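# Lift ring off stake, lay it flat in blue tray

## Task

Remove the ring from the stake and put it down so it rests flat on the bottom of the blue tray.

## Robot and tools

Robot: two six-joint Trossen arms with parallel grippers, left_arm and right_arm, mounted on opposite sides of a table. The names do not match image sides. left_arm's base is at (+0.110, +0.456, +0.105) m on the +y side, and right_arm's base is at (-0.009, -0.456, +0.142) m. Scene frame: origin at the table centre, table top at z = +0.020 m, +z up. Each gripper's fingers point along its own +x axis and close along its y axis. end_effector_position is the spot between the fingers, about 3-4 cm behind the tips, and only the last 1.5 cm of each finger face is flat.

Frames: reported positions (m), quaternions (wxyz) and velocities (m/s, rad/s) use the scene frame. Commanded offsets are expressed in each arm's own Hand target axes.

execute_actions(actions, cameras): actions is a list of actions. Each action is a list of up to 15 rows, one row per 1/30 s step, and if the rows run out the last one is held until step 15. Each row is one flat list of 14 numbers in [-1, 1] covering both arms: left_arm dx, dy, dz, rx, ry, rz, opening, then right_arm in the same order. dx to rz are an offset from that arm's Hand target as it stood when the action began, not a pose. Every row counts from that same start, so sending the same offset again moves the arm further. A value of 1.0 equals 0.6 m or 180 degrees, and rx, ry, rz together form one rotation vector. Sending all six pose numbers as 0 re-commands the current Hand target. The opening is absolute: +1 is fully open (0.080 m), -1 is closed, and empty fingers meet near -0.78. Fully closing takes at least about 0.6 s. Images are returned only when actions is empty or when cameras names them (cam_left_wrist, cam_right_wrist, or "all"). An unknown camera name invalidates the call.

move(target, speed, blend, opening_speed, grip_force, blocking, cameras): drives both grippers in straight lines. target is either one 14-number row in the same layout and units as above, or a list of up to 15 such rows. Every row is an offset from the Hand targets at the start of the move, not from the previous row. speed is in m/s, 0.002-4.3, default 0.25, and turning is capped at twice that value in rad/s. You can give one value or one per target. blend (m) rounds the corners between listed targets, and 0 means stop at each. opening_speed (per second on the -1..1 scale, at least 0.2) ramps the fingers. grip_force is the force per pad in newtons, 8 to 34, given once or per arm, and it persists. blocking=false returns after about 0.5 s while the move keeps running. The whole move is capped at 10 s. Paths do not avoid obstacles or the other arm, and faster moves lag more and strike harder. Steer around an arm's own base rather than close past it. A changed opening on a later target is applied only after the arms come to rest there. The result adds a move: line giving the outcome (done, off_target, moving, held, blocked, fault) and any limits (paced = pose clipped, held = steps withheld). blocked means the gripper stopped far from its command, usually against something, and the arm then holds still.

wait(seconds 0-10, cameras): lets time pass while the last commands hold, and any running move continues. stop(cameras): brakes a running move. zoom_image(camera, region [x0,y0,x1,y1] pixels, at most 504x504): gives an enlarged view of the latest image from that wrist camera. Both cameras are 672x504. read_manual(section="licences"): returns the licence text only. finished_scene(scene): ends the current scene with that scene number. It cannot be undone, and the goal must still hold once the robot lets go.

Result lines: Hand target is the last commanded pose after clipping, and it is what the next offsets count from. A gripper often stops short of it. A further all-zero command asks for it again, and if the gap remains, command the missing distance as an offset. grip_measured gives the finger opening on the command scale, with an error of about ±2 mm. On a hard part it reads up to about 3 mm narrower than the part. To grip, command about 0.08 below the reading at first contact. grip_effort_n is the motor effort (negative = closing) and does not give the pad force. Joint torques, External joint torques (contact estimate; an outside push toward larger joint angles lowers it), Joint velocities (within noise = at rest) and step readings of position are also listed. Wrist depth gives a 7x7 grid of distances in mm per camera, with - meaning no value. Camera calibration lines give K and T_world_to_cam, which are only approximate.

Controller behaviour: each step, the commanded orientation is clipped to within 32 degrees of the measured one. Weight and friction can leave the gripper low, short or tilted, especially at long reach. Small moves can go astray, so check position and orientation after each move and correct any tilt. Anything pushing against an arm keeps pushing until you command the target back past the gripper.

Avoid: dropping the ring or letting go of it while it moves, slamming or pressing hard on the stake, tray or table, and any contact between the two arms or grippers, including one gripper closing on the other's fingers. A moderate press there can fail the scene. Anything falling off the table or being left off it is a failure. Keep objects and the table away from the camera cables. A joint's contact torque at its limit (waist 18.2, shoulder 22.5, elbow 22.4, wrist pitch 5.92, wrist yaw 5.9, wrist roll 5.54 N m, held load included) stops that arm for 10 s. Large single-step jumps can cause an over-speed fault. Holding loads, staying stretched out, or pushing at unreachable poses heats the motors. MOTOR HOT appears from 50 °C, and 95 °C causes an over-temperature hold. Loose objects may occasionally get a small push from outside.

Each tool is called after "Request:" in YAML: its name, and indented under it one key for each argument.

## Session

Request:
execute_actions:
  actions: []

Scene clock: 0.00 s.
left_arm: end_effector_position=(-0.1709, +0.4349, +0.4126) grip_measured=+1.000 grip_effort_n=n/a end_effector_quat_wxyz=(+0.240, +0.310, +0.318, -0.863) | right_arm: end_effector_position=(+0.0513, -0.0550, +0.2044) grip_measured=+1.000 grip_effort_n=n/a end_effector_quat_wxyz=(+0.834, -0.152, +0.378, +0.373)
Joint positions: left_arm=[-1.635 1.126 1.369 -1.036 -0.265 -0.845 0.08] | right_arm=[0.025 1.768 0.977 -0.187 0.459 0.626 0.08]
Joint velocities: within noise
Joint torques (N m): no reading
External joint torques (N m): no reading
Heat: left arm: hottest wrist yaw 33 °C (+0.0 °C/min); right arm: hottest shoulder 30 °C (+0.0 °C/min).
Wrist depth (mm): cam_left_wrist=[487 1577 1707 1774 1555 1368 1135 / 462 507 1566 1861 1682 1402 1360 / 436 477 1555 1657 1816 2226 2083 / 412 448 490 424 1733 1941 2415 / 392 426 450 515 1545 93 2083 / - 93 411 472 1465 87 - / - 78 412 453 1446 - -] | cam_right_wrist=[341 340 340 340 342 331 1541 / 315 315 315 315 316 315 308 / 293 291 294 291 294 295 295 / 272 273 272 - 260 273 274 / 257 258 - - 246 253 259 / - 81 229 237 - - 75 / - - - - 221 223 78]
Hand target: left_arm -0.1708, +0.4348, +0.4130; -0.240, -0.309, -0.318, +0.864 | right_arm +0.0514, -0.0538, +0.2070; +0.834, -0.148, +0.377, +0.374
Tool commands: left_gripper/opening=+1.0 right_gripper/opening=+1.0
camera_calibration:
cam_left_wrist: T_world_to_cam=[[-0.553277, 0.713656, 0.429626, -0.579216], [0.585449, 0.700039, -0.408895, -0.00117086], [-0.592566, 0.0252922, -0.805125, 0.29918], [0, 0, 0, 1]] pos_world=[-0.142498, 0.406614, 0.489245]
cam_right_wrist: T_world_to_cam=[[0.732378, -0.679924, -0.0364146, -0.0555104], [-0.63891, -0.667742, -0.381987, 0.107442], [0.235407, 0.303024, -0.92345, 0.269843], [0, 0, 0, 1]] pos_world=[0.0457777, -0.0477682, 0.288207]

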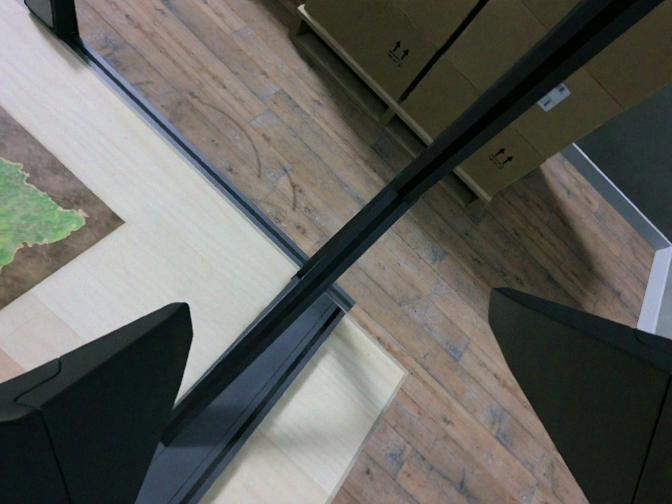

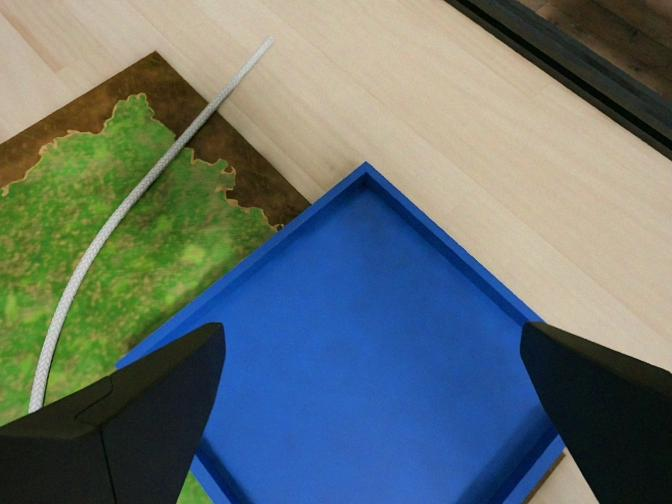

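Request:
move:
  target: [0,0,0,0,0,0,1,-0.394,0.0875,-0.158,-0.199,0.069,0.131,1]
  speed: 0.35
  cameras: ["cam_right_wrist"]

Request:
zoom_image:
  camera: "cam_right_wrist"
  region: [200, 0, 440, 180]

Scene clock: 15.67 s.
left_arm: end_effector_position=(-0.1709, +0.4349, +0.4126) grip_measured=+1.000 grip_effort_n=-1.6 end_effector_quat_wxyz=(+0.240, +0.310, +0.318, -0.863) | right_arm: end_effector_position=(-0.1367, -0.1910, +0.3131) grip_measured=+1.000 grip_effort_n=1.6 end_effector_quat_wxyz=(+0.612, -0.366, +0.351, +0.607)
Joint positions: left_arm=[-1.635 1.126 1.369 -1.036 -0.265 -0.845 0.08] | right_arm=[0.606 1.308 1.09 -0.931 0.291 0.522 0.08]
Joint torques (N m): left_arm=[0.07 -2.82 5.84 1.48 -0.19 0.04] | right_arm=[0.19 -6.45 7.08 0.62 -0.04 0.28]
External joint torques (N m): left_arm=[0.1 -0.02 -0.33 0.09 -0.04 0.02] | right_arm=[0.17 -2.21 0.95 -0.34 -0.22 0.28]
Heat: left arm: hottest wrist pitch 33 °C (+7.7 °C/min); right arm: hottest shoulder 34 °C (+15.3 °C/min).
Wrist depth (mm): cam_left_wrist=[483 1577 1720 1774 1484 1336 1124 / 461 511 1657 1846 1733 1376 1268 / 432 472 1545 1645 311 2162 2551 / 414 443 487 1555 1733 1974 2341 / 392 424 449 508 1577 93 81 / - 93 375 482 1514 86 - / - 78 410 453 1446 - -] | cam_right_wrist=[387 387 395 400 401 407 412 / 370 379 383 387 391 - - / 367 372 373 378 378 - 381 / 355 359 365 370 370 - 373 / 350 353 357 357 364 369 376 / - 82 349 353 357 98 75 / - - 339 345 345 350 78]
Hand target: left_arm -0.1708, +0.4348, +0.4130; -0.240, -0.309, -0.318, +0.864 | right_arm -0.1396, -0.1896, +0.3200; +0.612, -0.355, +0.352, +0.613
Off the commanded pose: left_arm 0.000 m, 0 deg | right_arm 0.008 m, 1 deg.
move: done
camera_calibration:
cam_right_wrist: T_world_to_cam=[[0.999854, -0.001833, 0.0169983, 0.143058], [0.00104418, -0.985833, -0.167726, -0.102398], [0.0170649, 0.167719, -0.985687, 0.419358], [0, 0, 0, 1]] pos_world=[-0.150087, -0.17102, 0.39375]
Images, in order (width x height): cam_right_wrist 672x504.

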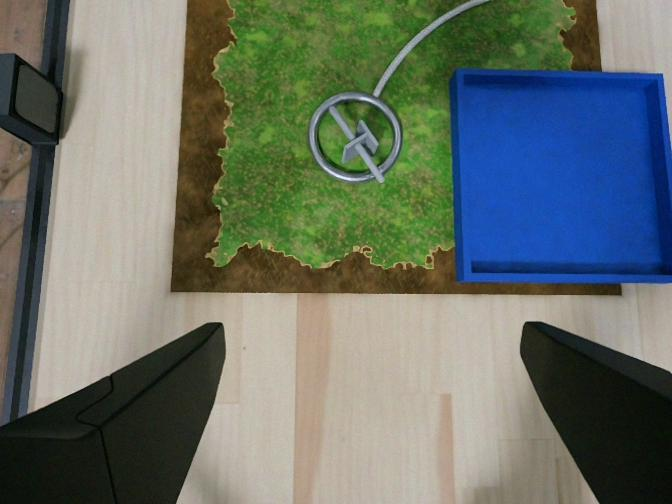

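Scaled by 2.100 from the camera's 672x504 image, which has a finer 960x720 frame.

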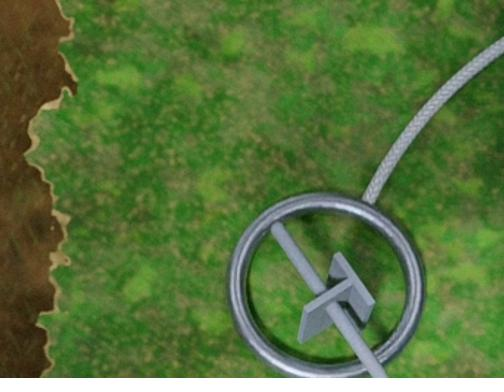

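Request:
move:
  target: [0,0,0,0,0,0,1,0.404,-0.084,0.166,-0.180,0.161,0.0495,-0.25]
  cameras: ["cam_right_wrist"]

Scene clock: 46.43 s.
left_arm: end_effector_position=(-0.1709, +0.4349, +0.4126) grip_measured=+1.000 grip_effort_n=-2.1 end_effector_quat_wxyz=(+0.240, +0.310, +0.318, -0.863) | right_arm: end_effector_position=(-0.0885, +0.0156, +0.1609) grip_measured=-0.246 grip_effort_n=-17.4 end_effector_quat_wxyz=(+0.337, -0.622, +0.337, +0.621)
Joint positions: left_arm=[-1.635 1.126 1.369 -1.036 -0.265 -0.845 0.08] | right_arm=[0.177 2.476 2.118 -1.214 0.002 -0.41 0.024]
Joint torques (N m): left_arm=[0.08 -2.82 5.83 1.47 -0.19 0.04] | right_arm=[-0.05 -12.95 6.1 -0.03 -0.22 -0.28]
External joint torques (N m): left_arm=[0.11 -0.07 -0.31 0.08 -0.04 0.02] | right_arm=[-0.05 -1.72 0.68 -0.33 -0.19 -0.28]
Heat: left arm: hottest wrist pitch 36 °C (+6.5 °C/min); right arm: hottest elbow 35 °C (+6.5 °C/min).
Wrist depth (mm): cam_left_wrist=[482 1555 1774 1802 1514 1351 1113 / 466 500 1599 1788 1746 1402 1283 / 439 474 1555 1657 1831 2083 2122 / 411 445 485 511 1774 2027 2365 / 398 427 450 502 1610 93 2122 / - 87 430 478 1494 86 - / - 360 411 456 1419 - -] | cam_right_wrist=[166 164 164 164 163 163 162 / 176 175 174 173 173 171 169 / 187 185 183 180 183 184 181 / 200 199 192 194 196 192 195 / 215 213 209 208 204 204 202 / 232 227 65 225 - 211 - / - - - - - - -]
Hand target: left_arm -0.1708, +0.4348, +0.4130; -0.240, -0.309, -0.318, +0.864 | right_arm -0.0893, +0.0178, +0.1598; -0.335, +0.622, -0.335, -0.623
Off the commanded pose: left_arm 0.000 m, 0 deg | right_arm 0.003 m, 0 deg.
move: done
camera_calibration:
cam_right_wrist: T_world_to_cam=[[0.843086, 0.537779, 0.000236298, 0.0782042], [0.506703, -0.794516, 0.334659, 0.0366015], [0.18016, -0.282027, -0.942339, 0.248369], [0, 0, 0, 1]] pos_world=[-0.129225, 0.0570706, 0.22178]
Images, in order (width x height): cam_right_wrist 672x504.

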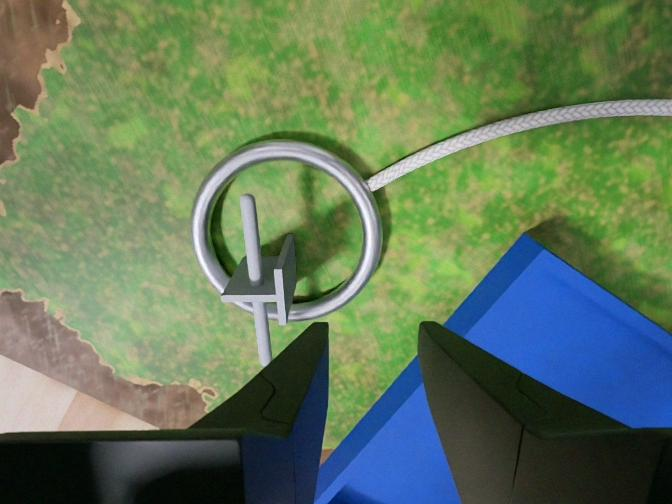

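Request:
move:
  target: [0,0,0,0,0,0,1,0.122,-0.0118,0.0055,0,0,0,-0.3]
  speed: 0.15
  cameras: ["cam_right_wrist"]

Scene clock: 55.03 s.
left_arm: end_effector_position=(-0.1709, +0.4349, +0.4126) grip_measured=+1.000 grip_effort_n=-2.1 end_effector_quat_wxyz=(+0.240, +0.310, +0.318, -0.863) | right_arm: end_effector_position=(-0.0859, +0.0261, +0.0903) grip_measured=-0.296 grip_effort_n=-17.4 end_effector_quat_wxyz=(+0.340, -0.620, +0.334, +0.623)
Joint positions: left_arm=[-1.635 1.126 1.369 -1.036 -0.265 -0.845 0.08] | right_arm=[0.168 2.591 2.048 -1.019 0.002 -0.42 0.022]
Joint torques (N m): left_arm=[0.08 -2.79 5.83 1.47 -0.18 0.03] | right_arm=[-0.24 -13.73 4.05 0.17 -0.22 -0.27]
External joint torques (N m): left_arm=[0.1 0.04 -0.41 0.06 -0.03 0.01] | right_arm=[-0.16 -2.11 -1.29 -0.19 -0.2 -0.27]
Heat: left arm: hottest wrist pitch 36 °C (+5.5 °C/min); right arm: hottest shoulder 37 °C (+7.6 °C/min).
Wrist depth (mm): cam_left_wrist=[482 1566 1802 1733 1514 1343 1102 / 465 1465 1645 1746 1622 1351 1410 / 442 473 1545 1694 1788 2142 - / 410 444 491 1534 1746 2045 2226 / 393 428 453 520 1599 93 2027 / - 93 402 481 1494 87 - / - 82 413 455 1410 - -] | cam_right_wrist=[- 101 101 101 100 99 100 / 107 107 107 106 106 106 105 / 114 114 111 113 111 110 112 / 122 119 121 116 120 120 119 / 131 121 130 126 127 129 126 / 141 128 70 128 88 81 114 / - - - 150 148 - -]
Hand target: left_arm -0.1708, +0.4348, +0.4130; -0.240, -0.309, -0.318, +0.864 | right_arm -0.0852, +0.0247, +0.0867; -0.335, +0.622, -0.335, -0.623
Off the commanded pose: left_arm 0.000 m, 0 deg | right_arm 0.004 m, 1 deg.
move: done
camera_calibration:
cam_right_wrist: T_world_to_cam=[[0.842278, 0.539027, 0.00428677, 0.0699374], [0.508456, -0.797098, 0.325743, 0.0683226], [0.179001, -0.272186, -0.945449, 0.184273], [0, 0, 0, 1]] pos_world=[-0.126631, 0.0669182, 0.151665]
Images, in order (width x height): cam_right_wrist 672x504.

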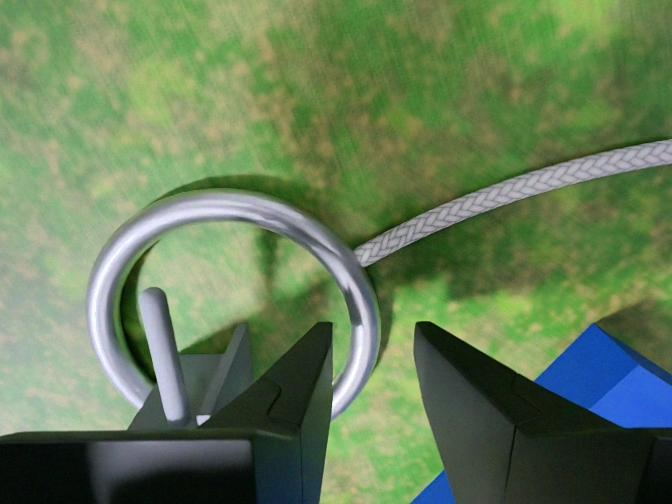

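Request:
move:
  target:
    - [0,0,0,0,0,0,1,0.0205,-0.001,0.002,0,0,0,-0.3]
    - [0,0,0,0,0,0,1,0.0205,-0.001,0.002,0,0,0,-0.9]
  speed: 0.04
  opening_speed: 0.7
  cameras: ["cam_right_wrist"]

Scene clock: 67.13 s.
left_arm: end_effector_position=(-0.1709, +0.4349, +0.4126) grip_measured=+1.000 grip_effort_n=-2.1 end_effector_quat_wxyz=(+0.240, +0.310, +0.318, -0.863) | right_arm: end_effector_position=(-0.0863, +0.0284, +0.0800) grip_measured=-0.654 grip_effort_n=-83.5 end_effector_quat_wxyz=(+0.341, -0.620, +0.332, +0.624)
Joint positions: left_arm=[-1.635 1.126 1.369 -1.036 -0.265 -0.845 0.08] | right_arm=[0.168 2.613 2.048 -0.992 0.002 -0.421 0.006]
Joint torques (N m): left_arm=[0.07 -2.81 5.82 1.47 -0.19 0.04] | right_arm=[-0.27 -13.36 3.97 0.15 -0.23 -0.23]
External joint torques (N m): left_arm=[0.07 0.08 -0.44 0.06 -0.03 0.02] | right_arm=[-0.27 -1.73 -1.29 -0.2 -0.2 -0.23]
Heat: left arm: hottest wrist pitch 36 °C (+4.1 °C/min); right arm: hottest shoulder 40 °C (+8.1 °C/min).
Wrist depth (mm): cam_left_wrist=[489 1545 1774 1746 1524 1328 1130 / 458 499 1622 1746 1645 1360 1336 / 436 473 1524 1657 1802 2027 1992 / 415 443 491 421 1733 2045 2317 / 395 424 458 533 1588 93 2102 / - 87 424 481 1534 86 - / - 359 421 455 1419 - -] | cam_right_wrist=[- 92 92 92 91 92 92 / 98 98 98 98 97 97 97 / 104 103 101 102 103 103 100 / - 111 111 107 108 110 110 / - 117 118 115 116 117 116 / 128 119 113 113 81 122 112 / - - - - 76 - -]
Hand target: left_arm -0.1708, +0.4348, +0.4130; -0.240, -0.309, -0.318, +0.864 | right_arm -0.0855, +0.0260, +0.0744; -0.335, +0.622, -0.335, -0.623
Off the commanded pose: left_arm 0.000 m, 0 deg | right_arm 0.006 m, 1 deg.
move: done
camera_calibration:
cam_right_wrist: T_world_to_cam=[[0.841652, 0.539983, 0.00633181, 0.0687936], [0.509624, -0.798102, 0.32143, 0.0742602], [0.17862, -0.267306, -0.946912, 0.175162], [0, 0, 0, 1]] pos_world=[-0.127033, 0.0689417, 0.141558]
Images, in order (width x height): cam_right_wrist 672x504.

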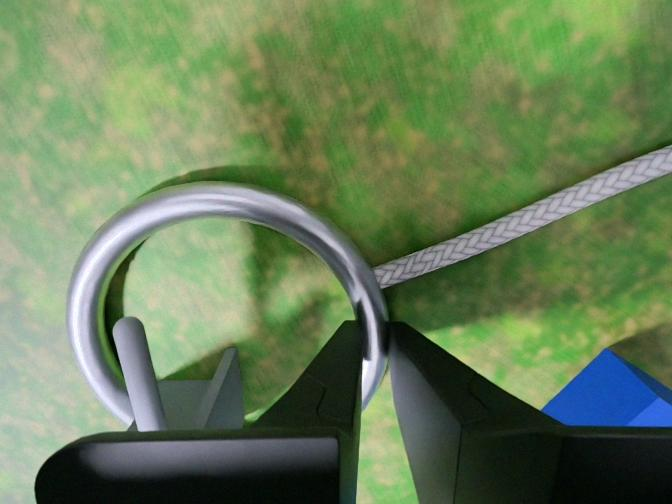

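Request:
move:
  target:
    - [0,0,0,0,0,0,1,-0.035,0,0,0,0,0,-0.9]
    - [0,0,0,0,0,0,1,-0.035,0.0183,0.0133,0,0,0,-0.9]
  speed: 0.08
  blend: 0.003
  cameras: ["cam_right_wrist"]

Scene clock: 72.80 s.
left_arm: end_effector_position=(-0.1709, +0.4349, +0.4126) grip_measured=+1.000 grip_effort_n=-2.1 end_effector_quat_wxyz=(+0.240, +0.310, +0.318, -0.863) | right_arm: end_effector_position=(-0.0980, +0.0208, +0.0874) grip_measured=-0.654 grip_effort_n=-83.5 end_effector_quat_wxyz=(+0.327, -0.629, +0.338, +0.618)
Joint positions: left_arm=[-1.635 1.126 1.369 -1.036 -0.265 -0.845 0.08] | right_arm=[0.195 2.613 2.079 -1.058 0.002 -0.407 0.006]
Joint torques (N m): left_arm=[0.07 -2.82 5.82 1.47 -0.19 0.04] | right_arm=[-0.17 -15.73 6.09 -0.12 -0.22 0.23]
External joint torques (N m): left_arm=[0.09 0.01 -0.43 0.04 -0.03 0.02] | right_arm=[-0.08 -4.1 0.82 -0.42 -0.2 0.23]
Heat: left arm: hottest wrist pitch 36 °C (+3.0 °C/min); right arm: hottest shoulder 41 °C (+8.0 °C/min).
Wrist depth (mm): cam_left_wrist=[476 1599 1746 1746 1534 1328 182 / 463 508 1669 1846 1669 1360 1376 / 435 474 1474 1694 1788 2083 2226 / 413 448 490 418 1733 1974 2270 / 393 428 455 517 1610 93 2122 / - 87 - 481 1484 87 - / - 78 414 456 1393 - -] | cam_right_wrist=[97 97 96 96 95 95 94 / 104 103 102 102 102 101 100 / 111 109 107 109 108 108 106 / - 116 118 113 114 115 115 / 117 126 123 122 123 125 123 / 139 126 100 81 81 132 117 / - - - - 76 - -]
Hand target: left_arm -0.1708, +0.4348, +0.4130; -0.240, -0.309, -0.318, +0.864 | right_arm -0.0990, +0.0265, +0.0954; -0.335, +0.622, -0.335, -0.623
Off the commanded pose: left_arm 0.000 m, 0 deg | right_arm 0.010 m, 1 deg.
move: off_target (right_arm)
camera_calibration:
cam_right_wrist: T_world_to_cam=[[0.835207, 0.549881, -0.00774175, 0.0830899], [0.516877, -0.780115, 0.352502, 0.0693918], [0.187795, -0.298414, -0.935779, 0.182767], [0, 0, 0, 1]] pos_world=[-0.139587, 0.0629843, 0.147212]
Images, in order (width x height): cam_right_wrist 672x504.

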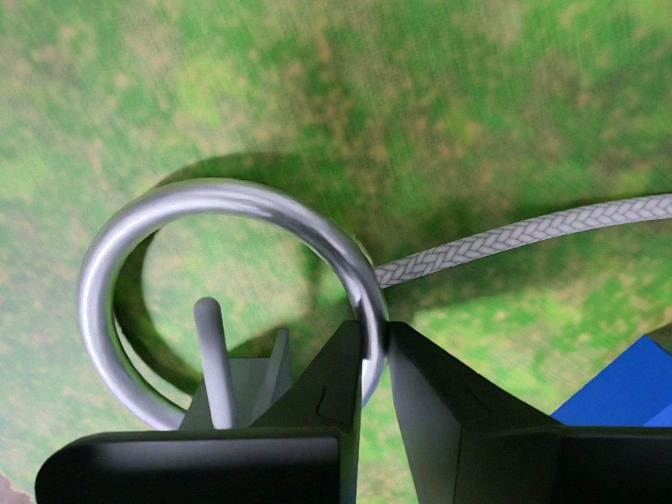

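Request:
move:
  target: [0,0,0,0,0,0,1,-0.0267,0.003,-0.01,0,-0.139,0,-0.9]
  speed: 0.12
  cameras: ["cam_right_wrist"]

Scene clock: 86.27 s.
left_arm: end_effector_position=(-0.1709, +0.4349, +0.4126) grip_measured=+1.000 grip_effort_n=-2.1 end_effector_quat_wxyz=(+0.240, +0.310, +0.318, -0.863) | right_arm: end_effector_position=(-0.0975, +0.0207, +0.1064) grip_measured=-0.774 grip_effort_n=-17.4 end_effector_quat_wxyz=(+0.399, -0.477, +0.257, +0.740)
Joint positions: left_arm=[-1.635 1.126 1.369 -1.036 -0.265 -0.845 0.08] | right_arm=[0.137 2.281 1.453 -0.355 -0.182 -0.42 0]
Joint torques (N m): left_arm=[0.08 -2.78 5.82 1.47 -0.19 0.03] | right_arm=[-0.34 -14.58 3.48 0.76 -0.5 -0.06]
External joint torques (N m): left_arm=[0.06 0.06 -0.44 0.05 -0.03 0.01] | right_arm=[-0.28 -4.55 -1.77 -0.16 -0.37 -0.06]
Heat: left arm: hottest wrist pitch 37 °C (+3.0 °C/min); right arm: hottest shoulder 45 °C (+11.1 °C/min).
Wrist depth (mm): cam_left_wrist=[482 1555 1694 1861 1514 1351 1113 / 465 506 1669 1774 1720 1384 1343 / 437 477 1494 1682 1707 2162 3027 / 414 448 490 423 1774 1957 2341 / 393 428 449 527 1599 93 2027 / - 93 412 476 1514 87 - / - 78 414 454 1437 - -] | cam_right_wrist=[155 155 154 154 153 152 152 / 154 153 153 152 152 151 150 / 153 152 152 150 150 150 149 / 151 151 150 149 149 148 146 / 150 149 148 147 147 147 146 / 148 148 147 - 81 146 144 / - - - - - - -]
Hand target: left_arm -0.1708, +0.4348, +0.4130; -0.240, -0.309, -0.318, +0.864 | right_arm -0.0973, +0.0206, +0.1114; +0.400, -0.472, +0.254, +0.743
Off the commanded pose: left_arm 0.000 m, 0 deg | right_arm 0.005 m, 1 deg.
move: done
camera_calibration:
cam_right_wrist: T_world_to_cam=[[0.839527, 0.543304, -0.0039396, 0.0830639], [0.540929, -0.836493, -0.0876103, 0.112713], [-0.0508945, 0.0714202, -0.996147, 0.175969], [0, 0, 0, 1]] pos_world=[-0.121748, 0.036587, 0.185493]
Images, in order (width x height): cam_right_wrist 672x504.

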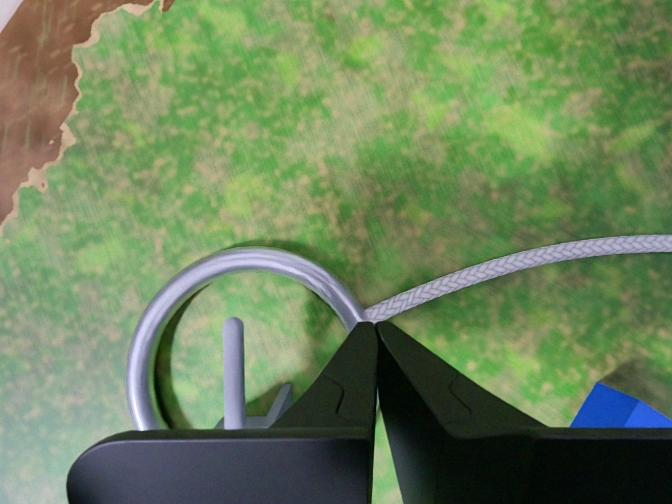

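Request:
move:
  target:
    - [0,0,0,0,0,0,1,-0.058,0,0.053,0,0.139,0,-0.9]
    - [0,0,0,0,0,0,1,-0.058,0,0.053,0,0.139,0,-0.3]
  cameras: ["cam_right_wrist"]

Scene clock: 95.93 s.
left_arm: end_effector_position=(-0.1709, +0.4349, +0.4126) grip_measured=+1.000 grip_effort_n=-2.1 end_effector_quat_wxyz=(+0.240, +0.310, +0.318, -0.863) | right_arm: end_effector_position=(-0.1048, +0.0302, +0.1579) grip_measured=-0.305 grip_effort_n=19.8 end_effector_quat_wxyz=(+0.332, -0.622, +0.335, +0.625)
Joint positions: left_arm=[-1.635 1.126 1.369 -1.036 -0.265 -0.845 0.08] | right_arm=[0.202 2.578 2.296 -1.289 -0.007 -0.397 0.021]
Joint torques (N m): left_arm=[0.07 -2.82 5.84 1.47 -0.19 0.04] | right_arm=[0.04 -13.42 6.2 -0.04 0.1 0.24]
External joint torques (N m): left_arm=[0.08 0.01 -0.36 0.08 -0.04 0.02] | right_arm=[0.13 -1.8 0.77 -0.35 0.13 0.24]
Heat: left arm: hottest wrist pitch 37 °C (+2.0 °C/min); right arm: hottest shoulder 44 °C (+10.0 °C/min).
Wrist depth (mm): cam_left_wrist=[480 1577 1788 1733 1534 1328 177 / 467 506 1610 1802 1733 1393 1195 / 437 476 1524 1669 1788 2162 1908 / 414 449 493 1534 1788 1992 2293 / 391 429 448 505 1577 93 1992 / - 93 418 479 1514 87 - / - 77 416 458 1446 - -] | cam_right_wrist=[162 163 161 160 160 159 157 / 173 172 171 170 168 167 167 / 184 183 180 179 179 176 175 / 196 195 191 192 192 191 190 / 211 210 199 201 201 200 200 / 228 223 70 220 86 81 213 / - - - 234 88 - -]
Hand target: left_arm -0.1708, +0.4348, +0.4130; -0.240, -0.309, -0.318, +0.864 | right_arm -0.1049, +0.0322, +0.1563; -0.335, +0.622, -0.335, -0.623
Off the commanded pose: left_arm 0.000 m, 0 deg | right_arm 0.003 m, 0 deg.
move: done
camera_calibration:
cam_right_wrist: T_world_to_cam=[[0.836428, 0.548024, -0.00761953, 0.0842682], [0.519283, -0.787962, 0.330848, 0.0591743], [0.175309, -0.280687, -0.943653, 0.252331], [0, 0, 0, 1]] pos_world=[-0.145448, 0.0712722, 0.219178]
Images, in order (width x height): cam_right_wrist 672x504.

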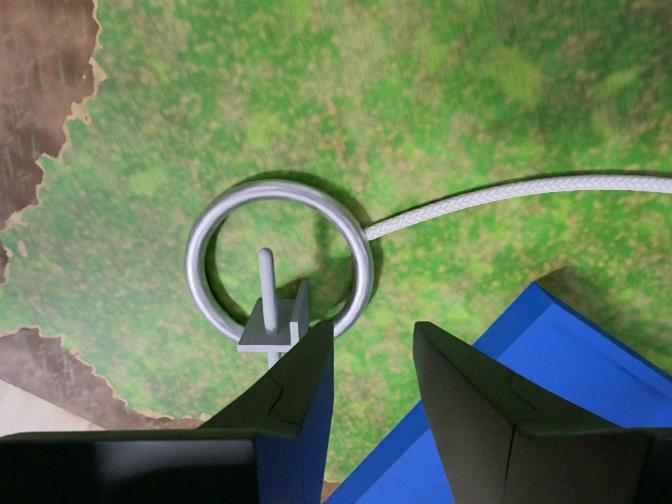

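Request:
move:
  target: [0,0,0,0,0,0,1,0.105,-0.02,-0.0167,0,0,0.083,-0.68]
  speed: 0.12
  cameras: ["cam_right_wrist"]

Scene clock: 130.53 s.
left_arm: end_effector_position=(-0.1709, +0.4349, +0.4126) grip_measured=+1.000 grip_effort_n=-1.6 end_effector_quat_wxyz=(+0.240, +0.310, +0.318, -0.863) | right_arm: end_effector_position=(-0.0883, +0.0278, +0.0942) grip_measured=-0.676 grip_effort_n=-17.4 end_effector_quat_wxyz=(+0.259, -0.573, +0.411, +0.660)
Joint positions: left_arm=[-1.635 1.126 1.369 -1.036 -0.265 -0.845 0.08] | right_arm=[0.104 2.747 2.348 -1.284 -0.223 -0.494 0.005]
Joint torques (N m): left_arm=[0.07 -2.79 5.83 1.47 -0.19 0.04] | right_arm=[-0.12 -14.04 5.8 -0.03 -0.54 -0.29]
External joint torques (N m): left_arm=[0.07 0.09 -0.41 0.07 -0.03 0.02] | right_arm=[-0.1 -2.01 0.59 -0.14 -0.38 -0.28]
Heat: left arm: hottest wrist pitch 37 °C (+1.0 °C/min); right arm: hottest shoulder 43 °C (+2.0 °C/min).
Wrist depth (mm): cam_left_wrist=[471 1545 1788 1774 1534 1328 182 / 461 1474 1610 1802 1682 1393 1328 / 434 472 1524 1669 1720 2083 2949 / 414 448 489 522 1788 2064 2415 / 395 428 450 518 1555 93 2142 / - 87 416 480 1545 87 - / - 360 414 456 1410 - -] | cam_right_wrist=[129 122 115 109 104 97 93 / 137 132 122 115 108 102 98 / 150 140 128 121 115 107 101 / 162 152 140 122 121 114 109 / 176 164 144 137 128 122 115 / 195 181 122 - 87 128 119 / - - - - 80 - -]
Hand target: left_arm -0.1708, +0.4348, +0.4130; -0.240, -0.309, -0.318, +0.864 | right_arm -0.0895, +0.0306, +0.0934; -0.251, +0.573, -0.413, -0.662
Off the commanded pose: left_arm 0.000 m, 0 deg | right_arm 0.003 m, 1 deg.
joint sent to its limit (right arm) — joint 3 (elbow), upper limit, where the elbow is as straight as it goes. The joint targets still meet the commanded pose.
move: done
camera_calibration:
cam_right_wrist: T_world_to_cam=[[0.817509, 0.519708, -0.24816, 0.0931586], [0.575533, -0.752939, 0.319131, 0.0749817], [-0.0209945, -0.403716, -0.914643, 0.172001], [0, 0, 0, 1]] pos_world=[-0.115701, 0.077481, 0.156509]
Images, in order (width x height): cam_right_wrist 672x504.

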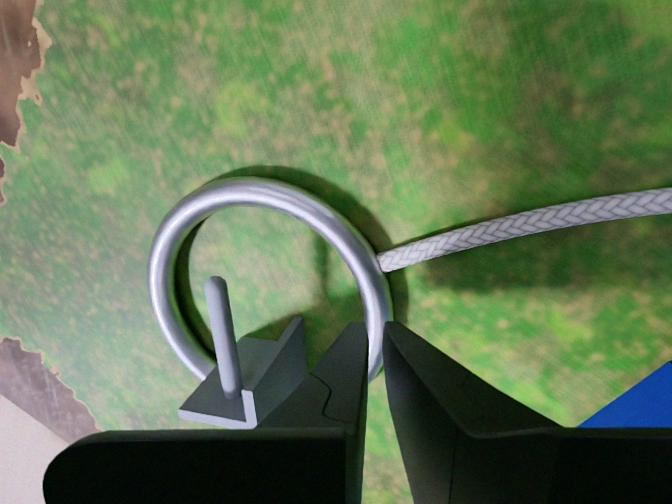

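Request:
move:
  target: [0,0,0,0,0,0,1,0.0315,-0.0015,0,0,0,0,-0.68]
  speed: 0.04
  cameras: ["cam_right_wrist"]

Scene clock: 137.03 s.
left_arm: end_effector_position=(-0.1709, +0.4349, +0.4126) grip_measured=+1.000 grip_effort_n=-1.6 end_effector_quat_wxyz=(+0.240, +0.310, +0.318, -0.863) | right_arm: end_effector_position=(-0.0896, +0.0287, +0.0809) grip_measured=-0.676 grip_effort_n=-17.0 end_effector_quat_wxyz=(+0.257, -0.573, +0.412, +0.660)
Joint positions: left_arm=[-1.635 1.126 1.369 -1.036 -0.265 -0.845 0.08] | right_arm=[0.106 2.776 2.352 -1.262 -0.225 -0.494 0.005]
Joint torques (N m): left_arm=[0.06 -2.82 5.82 1.47 -0.19 0.04] | right_arm=[0.32 -12.93 5.42 0.01 -0.51 -0.17]
External joint torques (N m): left_arm=[0.08 0.01 -0.39 0.07 -0.04 0.01] | right_arm=[0.3 -0.85 0.18 -0.15 -0.34 -0.15]
Heat: left arm: hottest wrist pitch 37 °C (+0.0 °C/min); right arm: hottest shoulder 43 °C (+0.0 °C/min).
Wrist depth (mm): cam_left_wrist=[472 1555 1788 1746 1524 1320 1141 / 464 503 1657 1788 1694 1428 1384 / 436 472 1465 1694 1733 2064 1846 / 414 445 490 420 1746 1974 2390 / 389 423 455 496 1555 93 2083 / - 93 423 474 1534 87 - / - 77 416 453 1410 - -] | cam_right_wrist=[116 110 103 97 91 87 83 / 123 117 109 103 97 91 87 / 133 125 114 109 103 97 91 / 145 133 125 112 109 102 97 / 158 140 133 123 115 109 102 / 173 162 124 - 87 114 108 / - - - - 81 - -]
Hand target: left_arm -0.1708, +0.4348, +0.4130; -0.240, -0.309, -0.318, +0.864 | right_arm -0.0927, +0.0283, +0.0748; -0.251, +0.573, -0.413, -0.661
Off the commanded pose: left_arm 0.000 m, 0 deg | right_arm 0.007 m, 1 deg.
joint sent to its limit (right arm) — joint 3 (elbow), upper limit, where the elbow is as straight as it goes. The joint targets still meet the commanded pose.
move: done
camera_calibration:
cam_right_wrist: T_world_to_cam=[[0.8163, 0.52026, -0.250967, 0.0904464], [0.577234, -0.750789, 0.321118, 0.0805405], [-0.0213587, -0.406995, -0.91318, 0.160079], [0, 0, 0, 1]] pos_world=[-0.116903, 0.0785645, 0.143017]
Images, in order (width x height): cam_right_wrist 672x504.

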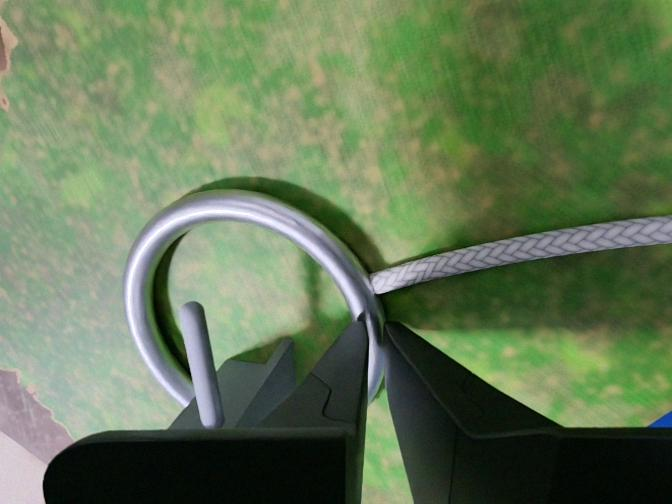

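Request:
move:
  target:
    - [0,0,0,0,0,0,1,0.011,-0.001,0,0,0,0,-0.68]
    - [0,0,0,0,0,0,1,0.011,-0.001,0,0,0,0,-0.9]
  speed: 0.03
  opening_speed: 0.5
  cameras: ["cam_right_wrist"]

Scene clock: 143.33 s.
left_arm: end_effector_position=(-0.1709, +0.4349, +0.4126) grip_measured=+1.000 grip_effort_n=-2.1 end_effector_quat_wxyz=(+0.240, +0.310, +0.318, -0.863) | right_arm: end_effector_position=(-0.0915, +0.0318, +0.0802) grip_measured=-0.773 grip_effort_n=-20.7 end_effector_quat_wxyz=(+0.260, -0.570, +0.407, +0.665)
Joint positions: left_arm=[-1.635 1.126 1.369 -1.036 -0.265 -0.845 0.08] | right_arm=[0.108 2.777 2.352 -1.246 -0.228 -0.494 0]
Joint torques (N m): left_arm=[0.08 -2.82 5.81 1.48 -0.19 0.03] | right_arm=[0.31 -12.32 3.89 0.3 -0.42 -0.1]
External joint torques (N m): left_arm=[0.08 0.01 -0.41 0.07 -0.03 0.01] | right_arm=[0.39 -0.11 -1.39 0.15 -0.24 -0.08]
Heat: left arm: hottest wrist pitch 37 °C (+0.0 °C/min); right arm: hottest shoulder 44 °C (-1.0 °C/min).
Wrist depth (mm): cam_left_wrist=[484 1494 1733 1760 1504 1360 179 / 461 1474 1622 1733 1733 1393 1534 / 439 475 1534 1694 1892 2162 2293 / 412 450 490 514 1694 1908 2390 / 393 429 449 516 1610 93 2083 / - 87 407 474 1474 87 - / - 362 414 451 1428 - -] | cam_right_wrist=[117 111 104 99 93 89 84 / 124 118 111 104 98 93 88 / 133 126 116 110 104 98 92 / 144 133 125 113 110 103 97 / 157 141 134 124 116 110 103 / 171 160 126 - 81 115 109 / - - - - - - -]
Hand target: left_arm -0.1708, +0.4348, +0.4130; -0.240, -0.309, -0.318, +0.864 | right_arm -0.0937, +0.0277, +0.0682; -0.251, +0.573, -0.413, -0.661
Off the commanded pose: left_arm 0.000 m, 0 deg | right_arm 0.013 m, 1 deg.
move: off_target (right_arm); target 2's new opening was sent with right_arm's hand 0.013 m and 1 deg from that target
camera_calibration:
cam_right_wrist: T_world_to_cam=[[0.814099, 0.525743, -0.246651, 0.0895187], [0.5802, -0.754416, 0.30696, 0.085668], [-0.0246955, -0.393003, -0.919205, 0.16047], [0, 0, 0, 1]] pos_world=[-0.118619, 0.0806309, 0.143288]
Images, in order (width x height): cam_right_wrist 672x504.

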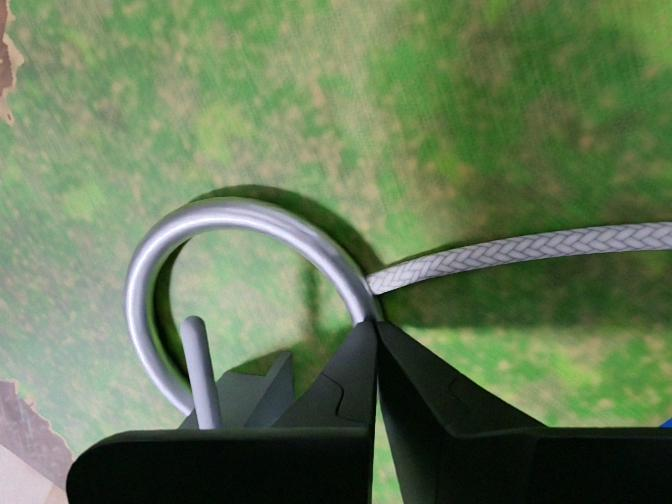

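Request:
move:
  target:
    - [0,0,0,0,0,0,1,-0.0386,0.0104,0,0,0,0,-0.9]
    - [0,0,0,0,0,0,1,-0.0386,0.0104,0,0,0,0,-0.52]
    - [0,0,0,0,0,0,1,-0.003,0.003,0,0,0,0,-0.52]
  speed: 0.05
  cameras: ["cam_right_wrist"]

Scene clock: 161.07 s.
left_arm: end_effector_position=(-0.1709, +0.4349, +0.4126) grip_measured=+1.000 grip_effort_n=-2.1 end_effector_quat_wxyz=(+0.240, +0.310, +0.318, -0.863) | right_arm: end_effector_position=(-0.0933, +0.0315, +0.0803) grip_measured=-0.524 grip_effort_n=18.8 end_effector_quat_wxyz=(+0.259, -0.571, +0.406, +0.665)
Joint positions: left_arm=[-1.635 1.126 1.369 -1.036 -0.265 -0.845 0.08] | right_arm=[0.112 2.777 2.352 -1.246 -0.228 -0.494 0.011]
Joint torques (N m): left_arm=[0.06 -2.81 5.81 1.47 -0.19 0.04] | right_arm=[0.16 -13.18 3.31 0.21 -0.42 -0.01]
External joint torques (N m): left_arm=[0.07 0.1 -0.41 0.09 -0.04 0.02] | right_arm=[0.06 -1.09 -1.91 0.06 -0.25 0.01]
Heat: left arm: hottest wrist pitch 38 °C (+1.0 °C/min); right arm: hottest shoulder 47 °C (+4.1 °C/min).
Wrist depth (mm): cam_left_wrist=[481 1555 1733 1746 1555 1368 1153 / 465 506 1633 1760 1657 1376 1328 / 437 476 1534 1682 1861 2248 2523 / 411 445 491 1474 1788 1992 2293 / 394 428 455 503 1599 93 2083 / - 87 439 475 1465 87 - / - 78 414 456 1446 - -] | cam_right_wrist=[115 110 103 97 91 87 83 / 123 116 109 103 97 91 87 / 132 125 116 108 103 96 91 / 143 132 123 113 109 100 96 / 155 139 133 113 113 108 102 / 170 160 103 118 82 112 107 / - - - 140 - - -]
Hand target: left_arm -0.1708, +0.4348, +0.4130; -0.240, -0.309, -0.318, +0.864 | right_arm -0.0948, +0.0270, +0.0704; -0.251, +0.573, -0.413, -0.662
Off the commanded pose: left_arm 0.000 m, 0 deg | right_arm 0.011 m, 1 deg.
move: off_target (right_arm); target 2's new opening was sent with right_arm's hand 0.011 m and 1 deg from that target
camera_calibration:
cam_right_wrist: T_world_to_cam=[[0.812135, 0.528765, -0.246665, 0.0909808], [0.583006, -0.752245, 0.306972, 0.0867111], [-0.0232364, -0.39311, -0.919198, 0.160536], [0, 0, 0, 1]] pos_world=[-0.120712, 0.0802289, 0.143388]
Images, in order (width x height): cam_right_wrist 672x504.

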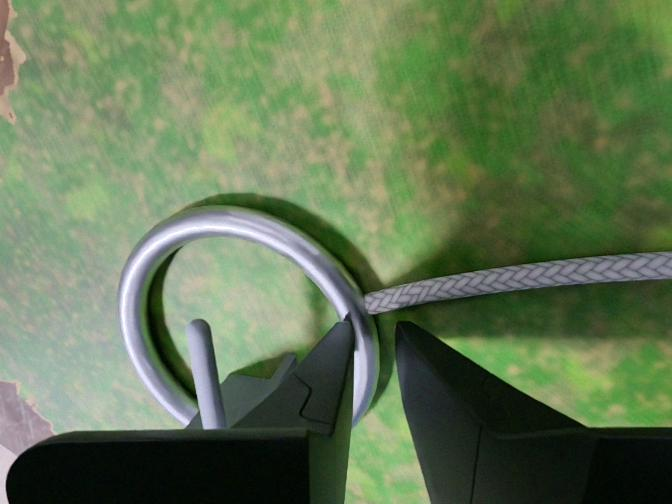

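Request:
move:
  target:
    - [0,0,0,0,0,0,1,-0.02,0.01,0,0,0,0,-0.52]
    - [0,0,0,0,0,0,1,0.0128,0.0027,0,0,0,0,-0.52]
  speed: 0.05
  cameras: ["cam_right_wrist"]

Scene clock: 171.90 s.
left_arm: end_effector_position=(-0.1709, +0.4349, +0.4126) grip_measured=+1.000 grip_effort_n=-2.1 end_effector_quat_wxyz=(+0.240, +0.310, +0.318, -0.863) | right_arm: end_effector_position=(-0.0962, +0.0282, +0.0735) grip_measured=-0.524 grip_effort_n=18.8 end_effector_quat_wxyz=(+0.255, -0.573, +0.407, +0.664)
Joint positions: left_arm=[-1.635 1.126 1.369 -1.036 -0.265 -0.845 0.08] | right_arm=[0.118 2.777 2.324 -1.224 -0.228 -0.493 0.011]
Joint torques (N m): left_arm=[0.07 -2.8 5.85 1.48 -0.18 0.04] | right_arm=[0.16 -13.25 3.09 0.77 -0.43 0.2]
External joint torques (N m): left_arm=[0.04 0.04 -0.37 0.07 -0.02 0.02] | right_arm=[0.24 -1.11 -2.15 0.61 -0.26 0.21]
Heat: left arm: hottest wrist pitch 38 °C (+1.0 °C/min); right arm: hottest shoulder 48 °C (+5.0 °C/min).
Wrist depth (mm): cam_left_wrist=[475 1588 1760 1720 1514 1343 1097 / 459 1437 1657 1831 1645 1360 1343 / 438 476 1514 1720 1876 2162 2580 / 413 448 491 1514 1746 2027 2341 / 391 427 450 518 1588 93 2064 / - 93 418 476 1534 86 - / - 77 414 453 1474 - -] | cam_right_wrist=[109 103 98 93 87 83 79 / 117 110 104 98 92 87 82 / 125 119 110 103 98 92 86 / 135 125 117 107 103 95 90 / 149 133 126 116 104 104 96 / 163 152 98 111 82 107 102 / - - - 133 126 - -]
Hand target: left_arm -0.1708, +0.4348, +0.4130; -0.240, -0.309, -0.318, +0.864 | right_arm -0.0978, +0.0250, +0.0634; -0.251, +0.573, -0.413, -0.662
Off the commanded pose: left_arm 0.000 m, 0 deg | right_arm 0.011 m, 1 deg.
move: off_target (right_arm)
camera_calibration:
cam_right_wrist: T_world_to_cam=[[0.809213, 0.531703, -0.249931, 0.0932559], [0.587152, -0.746841, 0.312221, 0.0878758], [-0.0206501, -0.399401, -0.916544, 0.153108], [0, 0, 0, 1]] pos_world=[-0.123899, 0.0771964, 0.136202]
Images, in order (width x height): cam_right_wrist 672x504.

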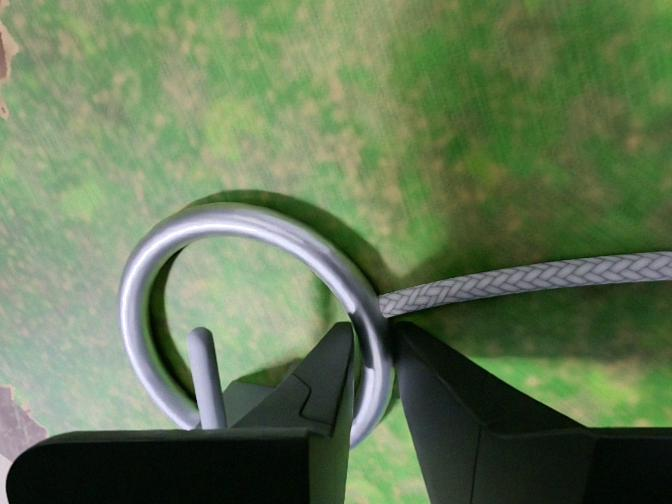

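Request:
move:
  target:
    - [0,0,0,0,0,0,1,0,0,0,0,0,0,-0.95]
    - [0,0,0,0,0,0,1,-0.03,0.008,0,0,0,0,-0.95]
  speed: 0.05
  opening_speed: 0.7
  cameras: ["cam_right_wrist"]

Scene clock: 183.67 s.
left_arm: end_effector_position=(-0.1709, +0.4349, +0.4126) grip_measured=+1.000 grip_effort_n=-1.6 end_effector_quat_wxyz=(+0.240, +0.310, +0.318, -0.863) | right_arm: end_effector_position=(-0.0924, +0.0223, +0.0748) grip_measured=-0.630 grip_effort_n=-83.5 end_effector_quat_wxyz=(+0.249, -0.576, +0.418, +0.656)
Joint positions: left_arm=[-1.635 1.126 1.369 -1.036 -0.265 -0.845 0.08] | right_arm=[0.112 2.776 2.323 -1.255 -0.228 -0.493 0.007]
Joint torques (N m): left_arm=[0.08 -2.78 5.83 1.47 -0.19 0.04] | right_arm=[0.79 -16.51 5.24 -0.32 -0.44 0.19]
External joint torques (N m): left_arm=[0.08 0.08 -0.41 0.06 -0.03 0.02] | right_arm=[0.69 -4.39 0.02 -0.45 -0.26 0.21]
Heat: left arm: hottest wrist pitch 38 °C (+1.0 °C/min); right arm: hottest shoulder 49 °C (+6.0 °C/min).
Wrist depth (mm): cam_left_wrist=[484 1514 1760 1694 1474 1328 1130 / 464 505 1622 1802 1682 1402 1343 / 440 472 1514 1694 309 2122 2610 / 413 447 490 1534 1733 2009 2226 / 393 428 449 520 1555 93 2027 / - 87 - 478 1484 87 - / - 360 418 454 1437 - -] | cam_right_wrist=[109 102 97 91 85 81 77 / 117 110 103 97 91 86 80 / 126 118 106 102 97 91 85 / 137 127 119 105 103 96 89 / 152 132 126 117 102 102 96 / 168 155 100 110 81 107 102 / - - - 134 77 - -]
Hand target: left_arm -0.1708, +0.4348, +0.4130; -0.240, -0.309, -0.318, +0.864 | right_arm -0.0978, +0.0251, +0.0822; -0.251, +0.573, -0.413, -0.662
Off the commanded pose: left_arm 0.000 m, 0 deg | right_arm 0.009 m, 1 deg.
move: off_target (right_arm)
camera_calibration:
cam_right_wrist: T_world_to_cam=[[0.813396, 0.51885, -0.263024, 0.095325], [0.581353, -0.74089, 0.336319, 0.0783526], [-0.0203727, -0.42647, -0.904272, 0.151658], [0, 0, 0, 1]] pos_world=[-0.119998, 0.0732691, 0.135862]
Images, in order (width x height): cam_right_wrist 672x504.

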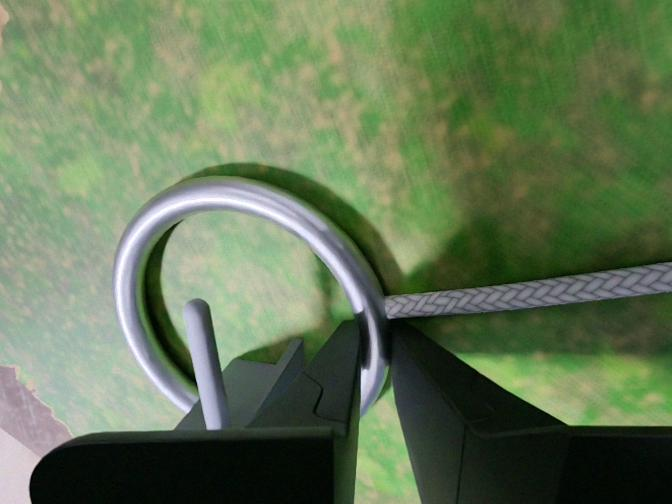

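Request:
move:
  target: [0,0,0,0,0,0,1,-0.0285,-0.0165,0.005,0,0,0,-0.95]
  speed: 0.08
  cameras: ["cam_right_wrist"]

Scene clock: 205.10 s.
left_arm: end_effector_position=(-0.1709, +0.4349, +0.4126) grip_measured=+1.000 grip_effort_n=-2.1 end_effector_quat_wxyz=(+0.240, +0.310, +0.318, -0.863) | right_arm: end_effector_position=(-0.0872, +0.0259, +0.0800) grip_measured=-0.631 grip_effort_n=-83.5 end_effector_quat_wxyz=(+0.255, -0.573, +0.419, +0.657)
Joint positions: left_arm=[-1.635 1.126 1.369 -1.036 -0.265 -0.845 0.08] | right_arm=[0.101 2.776 2.345 -1.27 -0.228 -0.493 0.007]
Joint torques (N m): left_arm=[0.05 -2.81 5.84 1.47 -0.19 0.03] | right_arm=[-0.2 -18.47 6 -0.12 -0.35 -0.3]
External joint torques (N m): left_arm=[0.04 0.11 -0.45 0.05 -0.03 0.01] | right_arm=[-0.29 -6.49 0.85 -0.23 -0.17 -0.29]
Heat: left arm: hottest wrist pitch 38 °C (+1.0 °C/min); right arm: hottest shoulder 50 °C (+6.1 °C/min). Fold the right arm in close to its base, or ease its load, before you think long.
Wrist depth (mm): cam_left_wrist=[484 1577 1831 1774 1545 1351 188 / 465 506 1577 1774 1694 1393 1360 / 436 474 1514 1694 1788 2045 2270 / 412 443 490 420 1746 1941 2162 / 395 428 450 513 1610 93 2162 / - 87 406 475 1504 87 - / - 82 408 457 1428 - -] | cam_right_wrist=[113 107 100 95 88 84 80 / 121 114 107 101 94 89 84 / 130 123 110 106 101 94 89 / 143 132 123 109 107 99 93 / 157 133 131 120 110 105 100 / 173 161 - 110 82 111 105 / - - - 138 77 - -]
Hand target: left_arm -0.1708, +0.4348, +0.4130; -0.240, -0.309, -0.318, +0.864 | right_arm -0.0878, +0.0352, +0.0960; -0.251, +0.573, -0.413, -0.661
Off the commanded pose: left_arm 0.000 m, 0 deg | right_arm 0.019 m, 1 deg.
MOTOR HOT: joint 2 (shoulder) of the right arm reports 50 °C; the controller stops that arm at 95 °C. To cool a motor, set the load down, stop pushing, or move to a pose that needs little force.
joint sent to its limit (right arm) — joint 3 (elbow), upper limit, where the elbow is as straight as it goes. The joint targets still meet the commanded pose.
move: off_target (right_arm)
camera_calibration:
cam_right_wrist: T_world_to_cam=[[0.819091, 0.511466, -0.259792, 0.0909672], [0.573076, -0.750019, 0.330235, 0.0762663], [-0.0259444, -0.419373, -0.907443, 0.157695], [0, 0, 0, 1]] pos_world=[-0.114126, 0.0768077, 0.141546]
Images, in order (width x height): cam_right_wrist 672x504.

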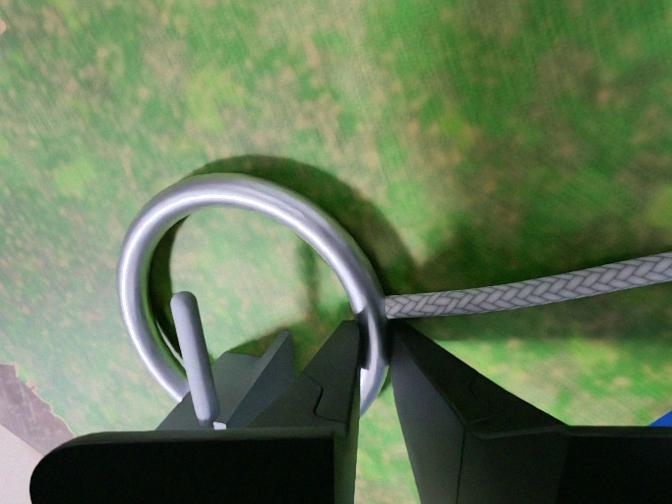

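Request:
move:
  target: [0,0,0,0,0,0,1,-0.0233,-0.003,-0.0127,-0.036,-0.134,0,-0.95]
  speed: 0.1
  cameras: ["cam_right_wrist"]

Scene clock: 216.97 s.
left_arm: end_effector_position=(-0.1709, +0.4349, +0.4126) grip_measured=+1.000 grip_effort_n=-2.1 end_effector_quat_wxyz=(+0.240, +0.310, +0.318, -0.863) | right_arm: end_effector_position=(-0.0760, +0.0227, +0.0905) grip_measured=-0.632 grip_effort_n=-83.5 end_effector_quat_wxyz=(+0.294, -0.450, +0.334, +0.775)
Joint positions: left_arm=[-1.635 1.126 1.369 -1.036 -0.265 -0.845 0.08] | right_arm=[0.017 2.448 1.699 -0.647 -0.436 -0.579 0.007]
Joint torques (N m): left_arm=[0.09 -2.82 5.84 1.47 -0.19 0.03] | right_arm=[-0.02 -17.87 4.71 1.17 -1.11 -0.18]
External joint torques (N m): left_arm=[0.07 0.09 -0.43 0.06 -0.03 0.01] | right_arm=[0.01 -7.05 -0.42 0.59 -0.82 -0.17]
Heat: left arm: hottest wrist pitch 38 °C (+0.0 °C/min); right arm: hottest shoulder 53 °C (+7.0 °C/min). Fold the right arm in close to its base, or ease its load, before you think long.
Wrist depth (mm): cam_left_wrist=[495 1566 1788 1720 1545 1343 1153 / 463 1504 1622 1802 1694 1351 1402 / 435 474 1534 1694 1733 2045 2580 / 408 444 494 1534 1746 1957 2317 / 390 425 450 513 1566 93 2045 / - 87 408 479 1504 86 - / - 361 410 462 1410 - -] | cam_right_wrist=[170 159 148 138 128 121 113 / 170 159 147 136 129 120 113 / 169 158 142 136 128 120 113 / 168 153 144 132 127 120 112 / 168 153 142 135 104 118 113 / 166 157 114 110 81 117 111 / - - - 131 77 - -]
Hand target: left_arm -0.1708, +0.4348, +0.4130; -0.240, -0.309, -0.318, +0.864 | right_arm -0.0790, +0.0317, +0.1091; +0.299, -0.436, +0.314, +0.789
Off the commanded pose: left_arm 0.000 m, 0 deg | right_arm 0.021 m, 3 deg.
MOTOR HOT: still on. Joint 2 (shoulder) of the right arm reports 53 °C.
move: off_target (right_arm)
camera_calibration:
cam_right_wrist: T_world_to_cam=[[0.758653, 0.59844, -0.257516, 0.0793727], [0.607352, -0.792676, -0.0528119, 0.102277], [-0.235731, -0.116337, -0.96483, 0.148515], [0, 0, 0, 1]] pos_world=[-0.0873248, 0.0508501, 0.169132]
Images, in order (width x height): cam_right_wrist 672x504.

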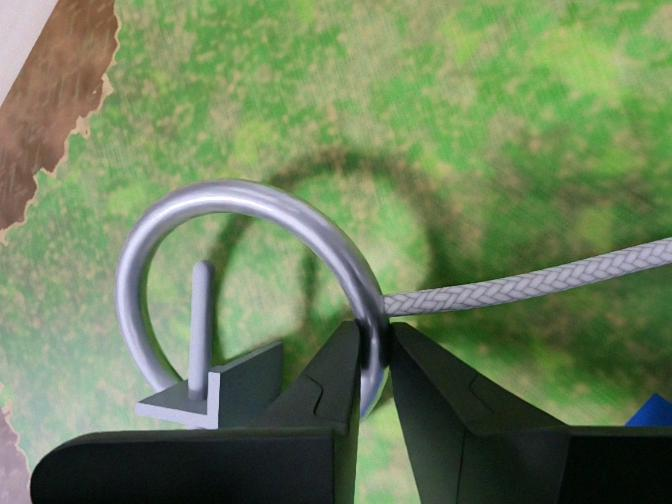

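Request:
move:
  target: [0,0,0,0,0,0,1,-0.032,0.0086,0.0155,0,0,0,-0.95]
  speed: 0.1
  cameras: ["cam_right_wrist"]

Scene clock: 226.57 s.
left_arm: end_effector_position=(-0.1709, +0.4349, +0.4126) grip_measured=+1.000 grip_effort_n=-2.1 end_effector_quat_wxyz=(+0.240, +0.310, +0.318, -0.863) | right_arm: end_effector_position=(-0.0744, +0.0199, +0.1078) grip_measured=-0.632 grip_effort_n=-83.5 end_effector_quat_wxyz=(+0.293, -0.450, +0.337, +0.774)
Joint positions: left_arm=[-1.635 1.126 1.369 -1.036 -0.265 -0.845 0.08] | right_arm=[0.013 2.409 1.703 -0.697 -0.436 -0.58 0.007]
Joint torques (N m): left_arm=[0.08 -2.79 5.84 1.47 -0.19 0.04] | right_arm=[0.33 -17.8 6.77 0.38 -1.11 -0.11]
External joint torques (N m): left_arm=[0.09 0.04 -0.4 0.06 -0.03 0.02] | right_arm=[0.25 -7.06 1.54 -0.2 -0.81 -0.1]
Heat: left arm: hottest wrist pitch 38 °C (+0.0 °C/min); right arm: hottest shoulder 55 °C (+7.1 °C/min). Fold the right arm in close to its base, or ease its load, before you think long.
Wrist depth (mm): cam_left_wrist=[486 1566 1746 1774 1545 1368 182 / 461 508 1610 1802 1720 1376 1297 / 437 476 1545 1633 1802 2102 1733 / 413 444 488 419 1774 1957 2248 / 394 426 452 527 1588 93 2045 / - 87 - 477 1494 87 - / - 81 414 452 1437 - -] | cam_right_wrist=[194 180 166 156 146 136 129 / 193 180 166 155 145 136 128 / 192 181 161 153 145 136 128 / 189 173 166 150 144 136 128 / 190 171 159 109 108 134 126 / 189 177 131 109 81 133 123 / - - - - 77 - -]
Hand target: left_arm -0.1708, +0.4348, +0.4130; -0.240, -0.309, -0.318, +0.864 | right_arm -0.0791, +0.0318, +0.1311; +0.300, -0.435, +0.314, +0.789
Off the commanded pose: left_arm 0.000 m, 0 deg | right_arm 0.026 m, 4 deg.
MOTOR HOT: still on. Joint 2 (shoulder) of the right arm reports 55 °C.
move: off_target (right_arm)
camera_calibration:
cam_right_wrist: T_world_to_cam=[[0.760011, 0.595095, -0.261239, 0.0849117], [0.605486, -0.794401, -0.0481095, 0.0992754], [-0.236158, -0.121613, -0.964074, 0.165214], [0, 0, 0, 1]] pos_world=[-0.085627, 0.0484261, 0.186237]
Images, in order (width x height): cam_right_wrist 672x504.

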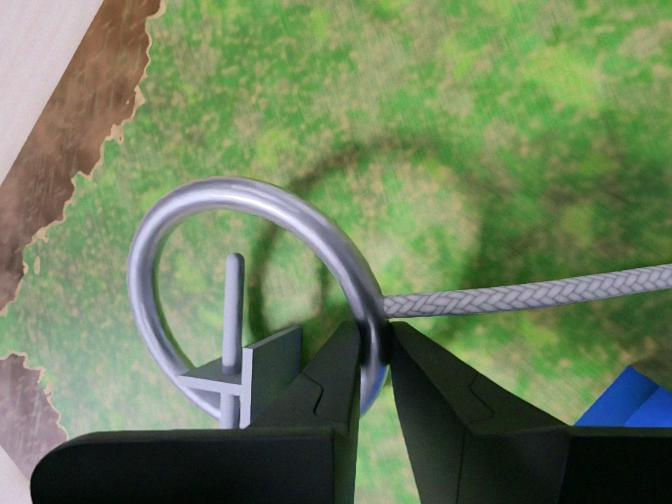

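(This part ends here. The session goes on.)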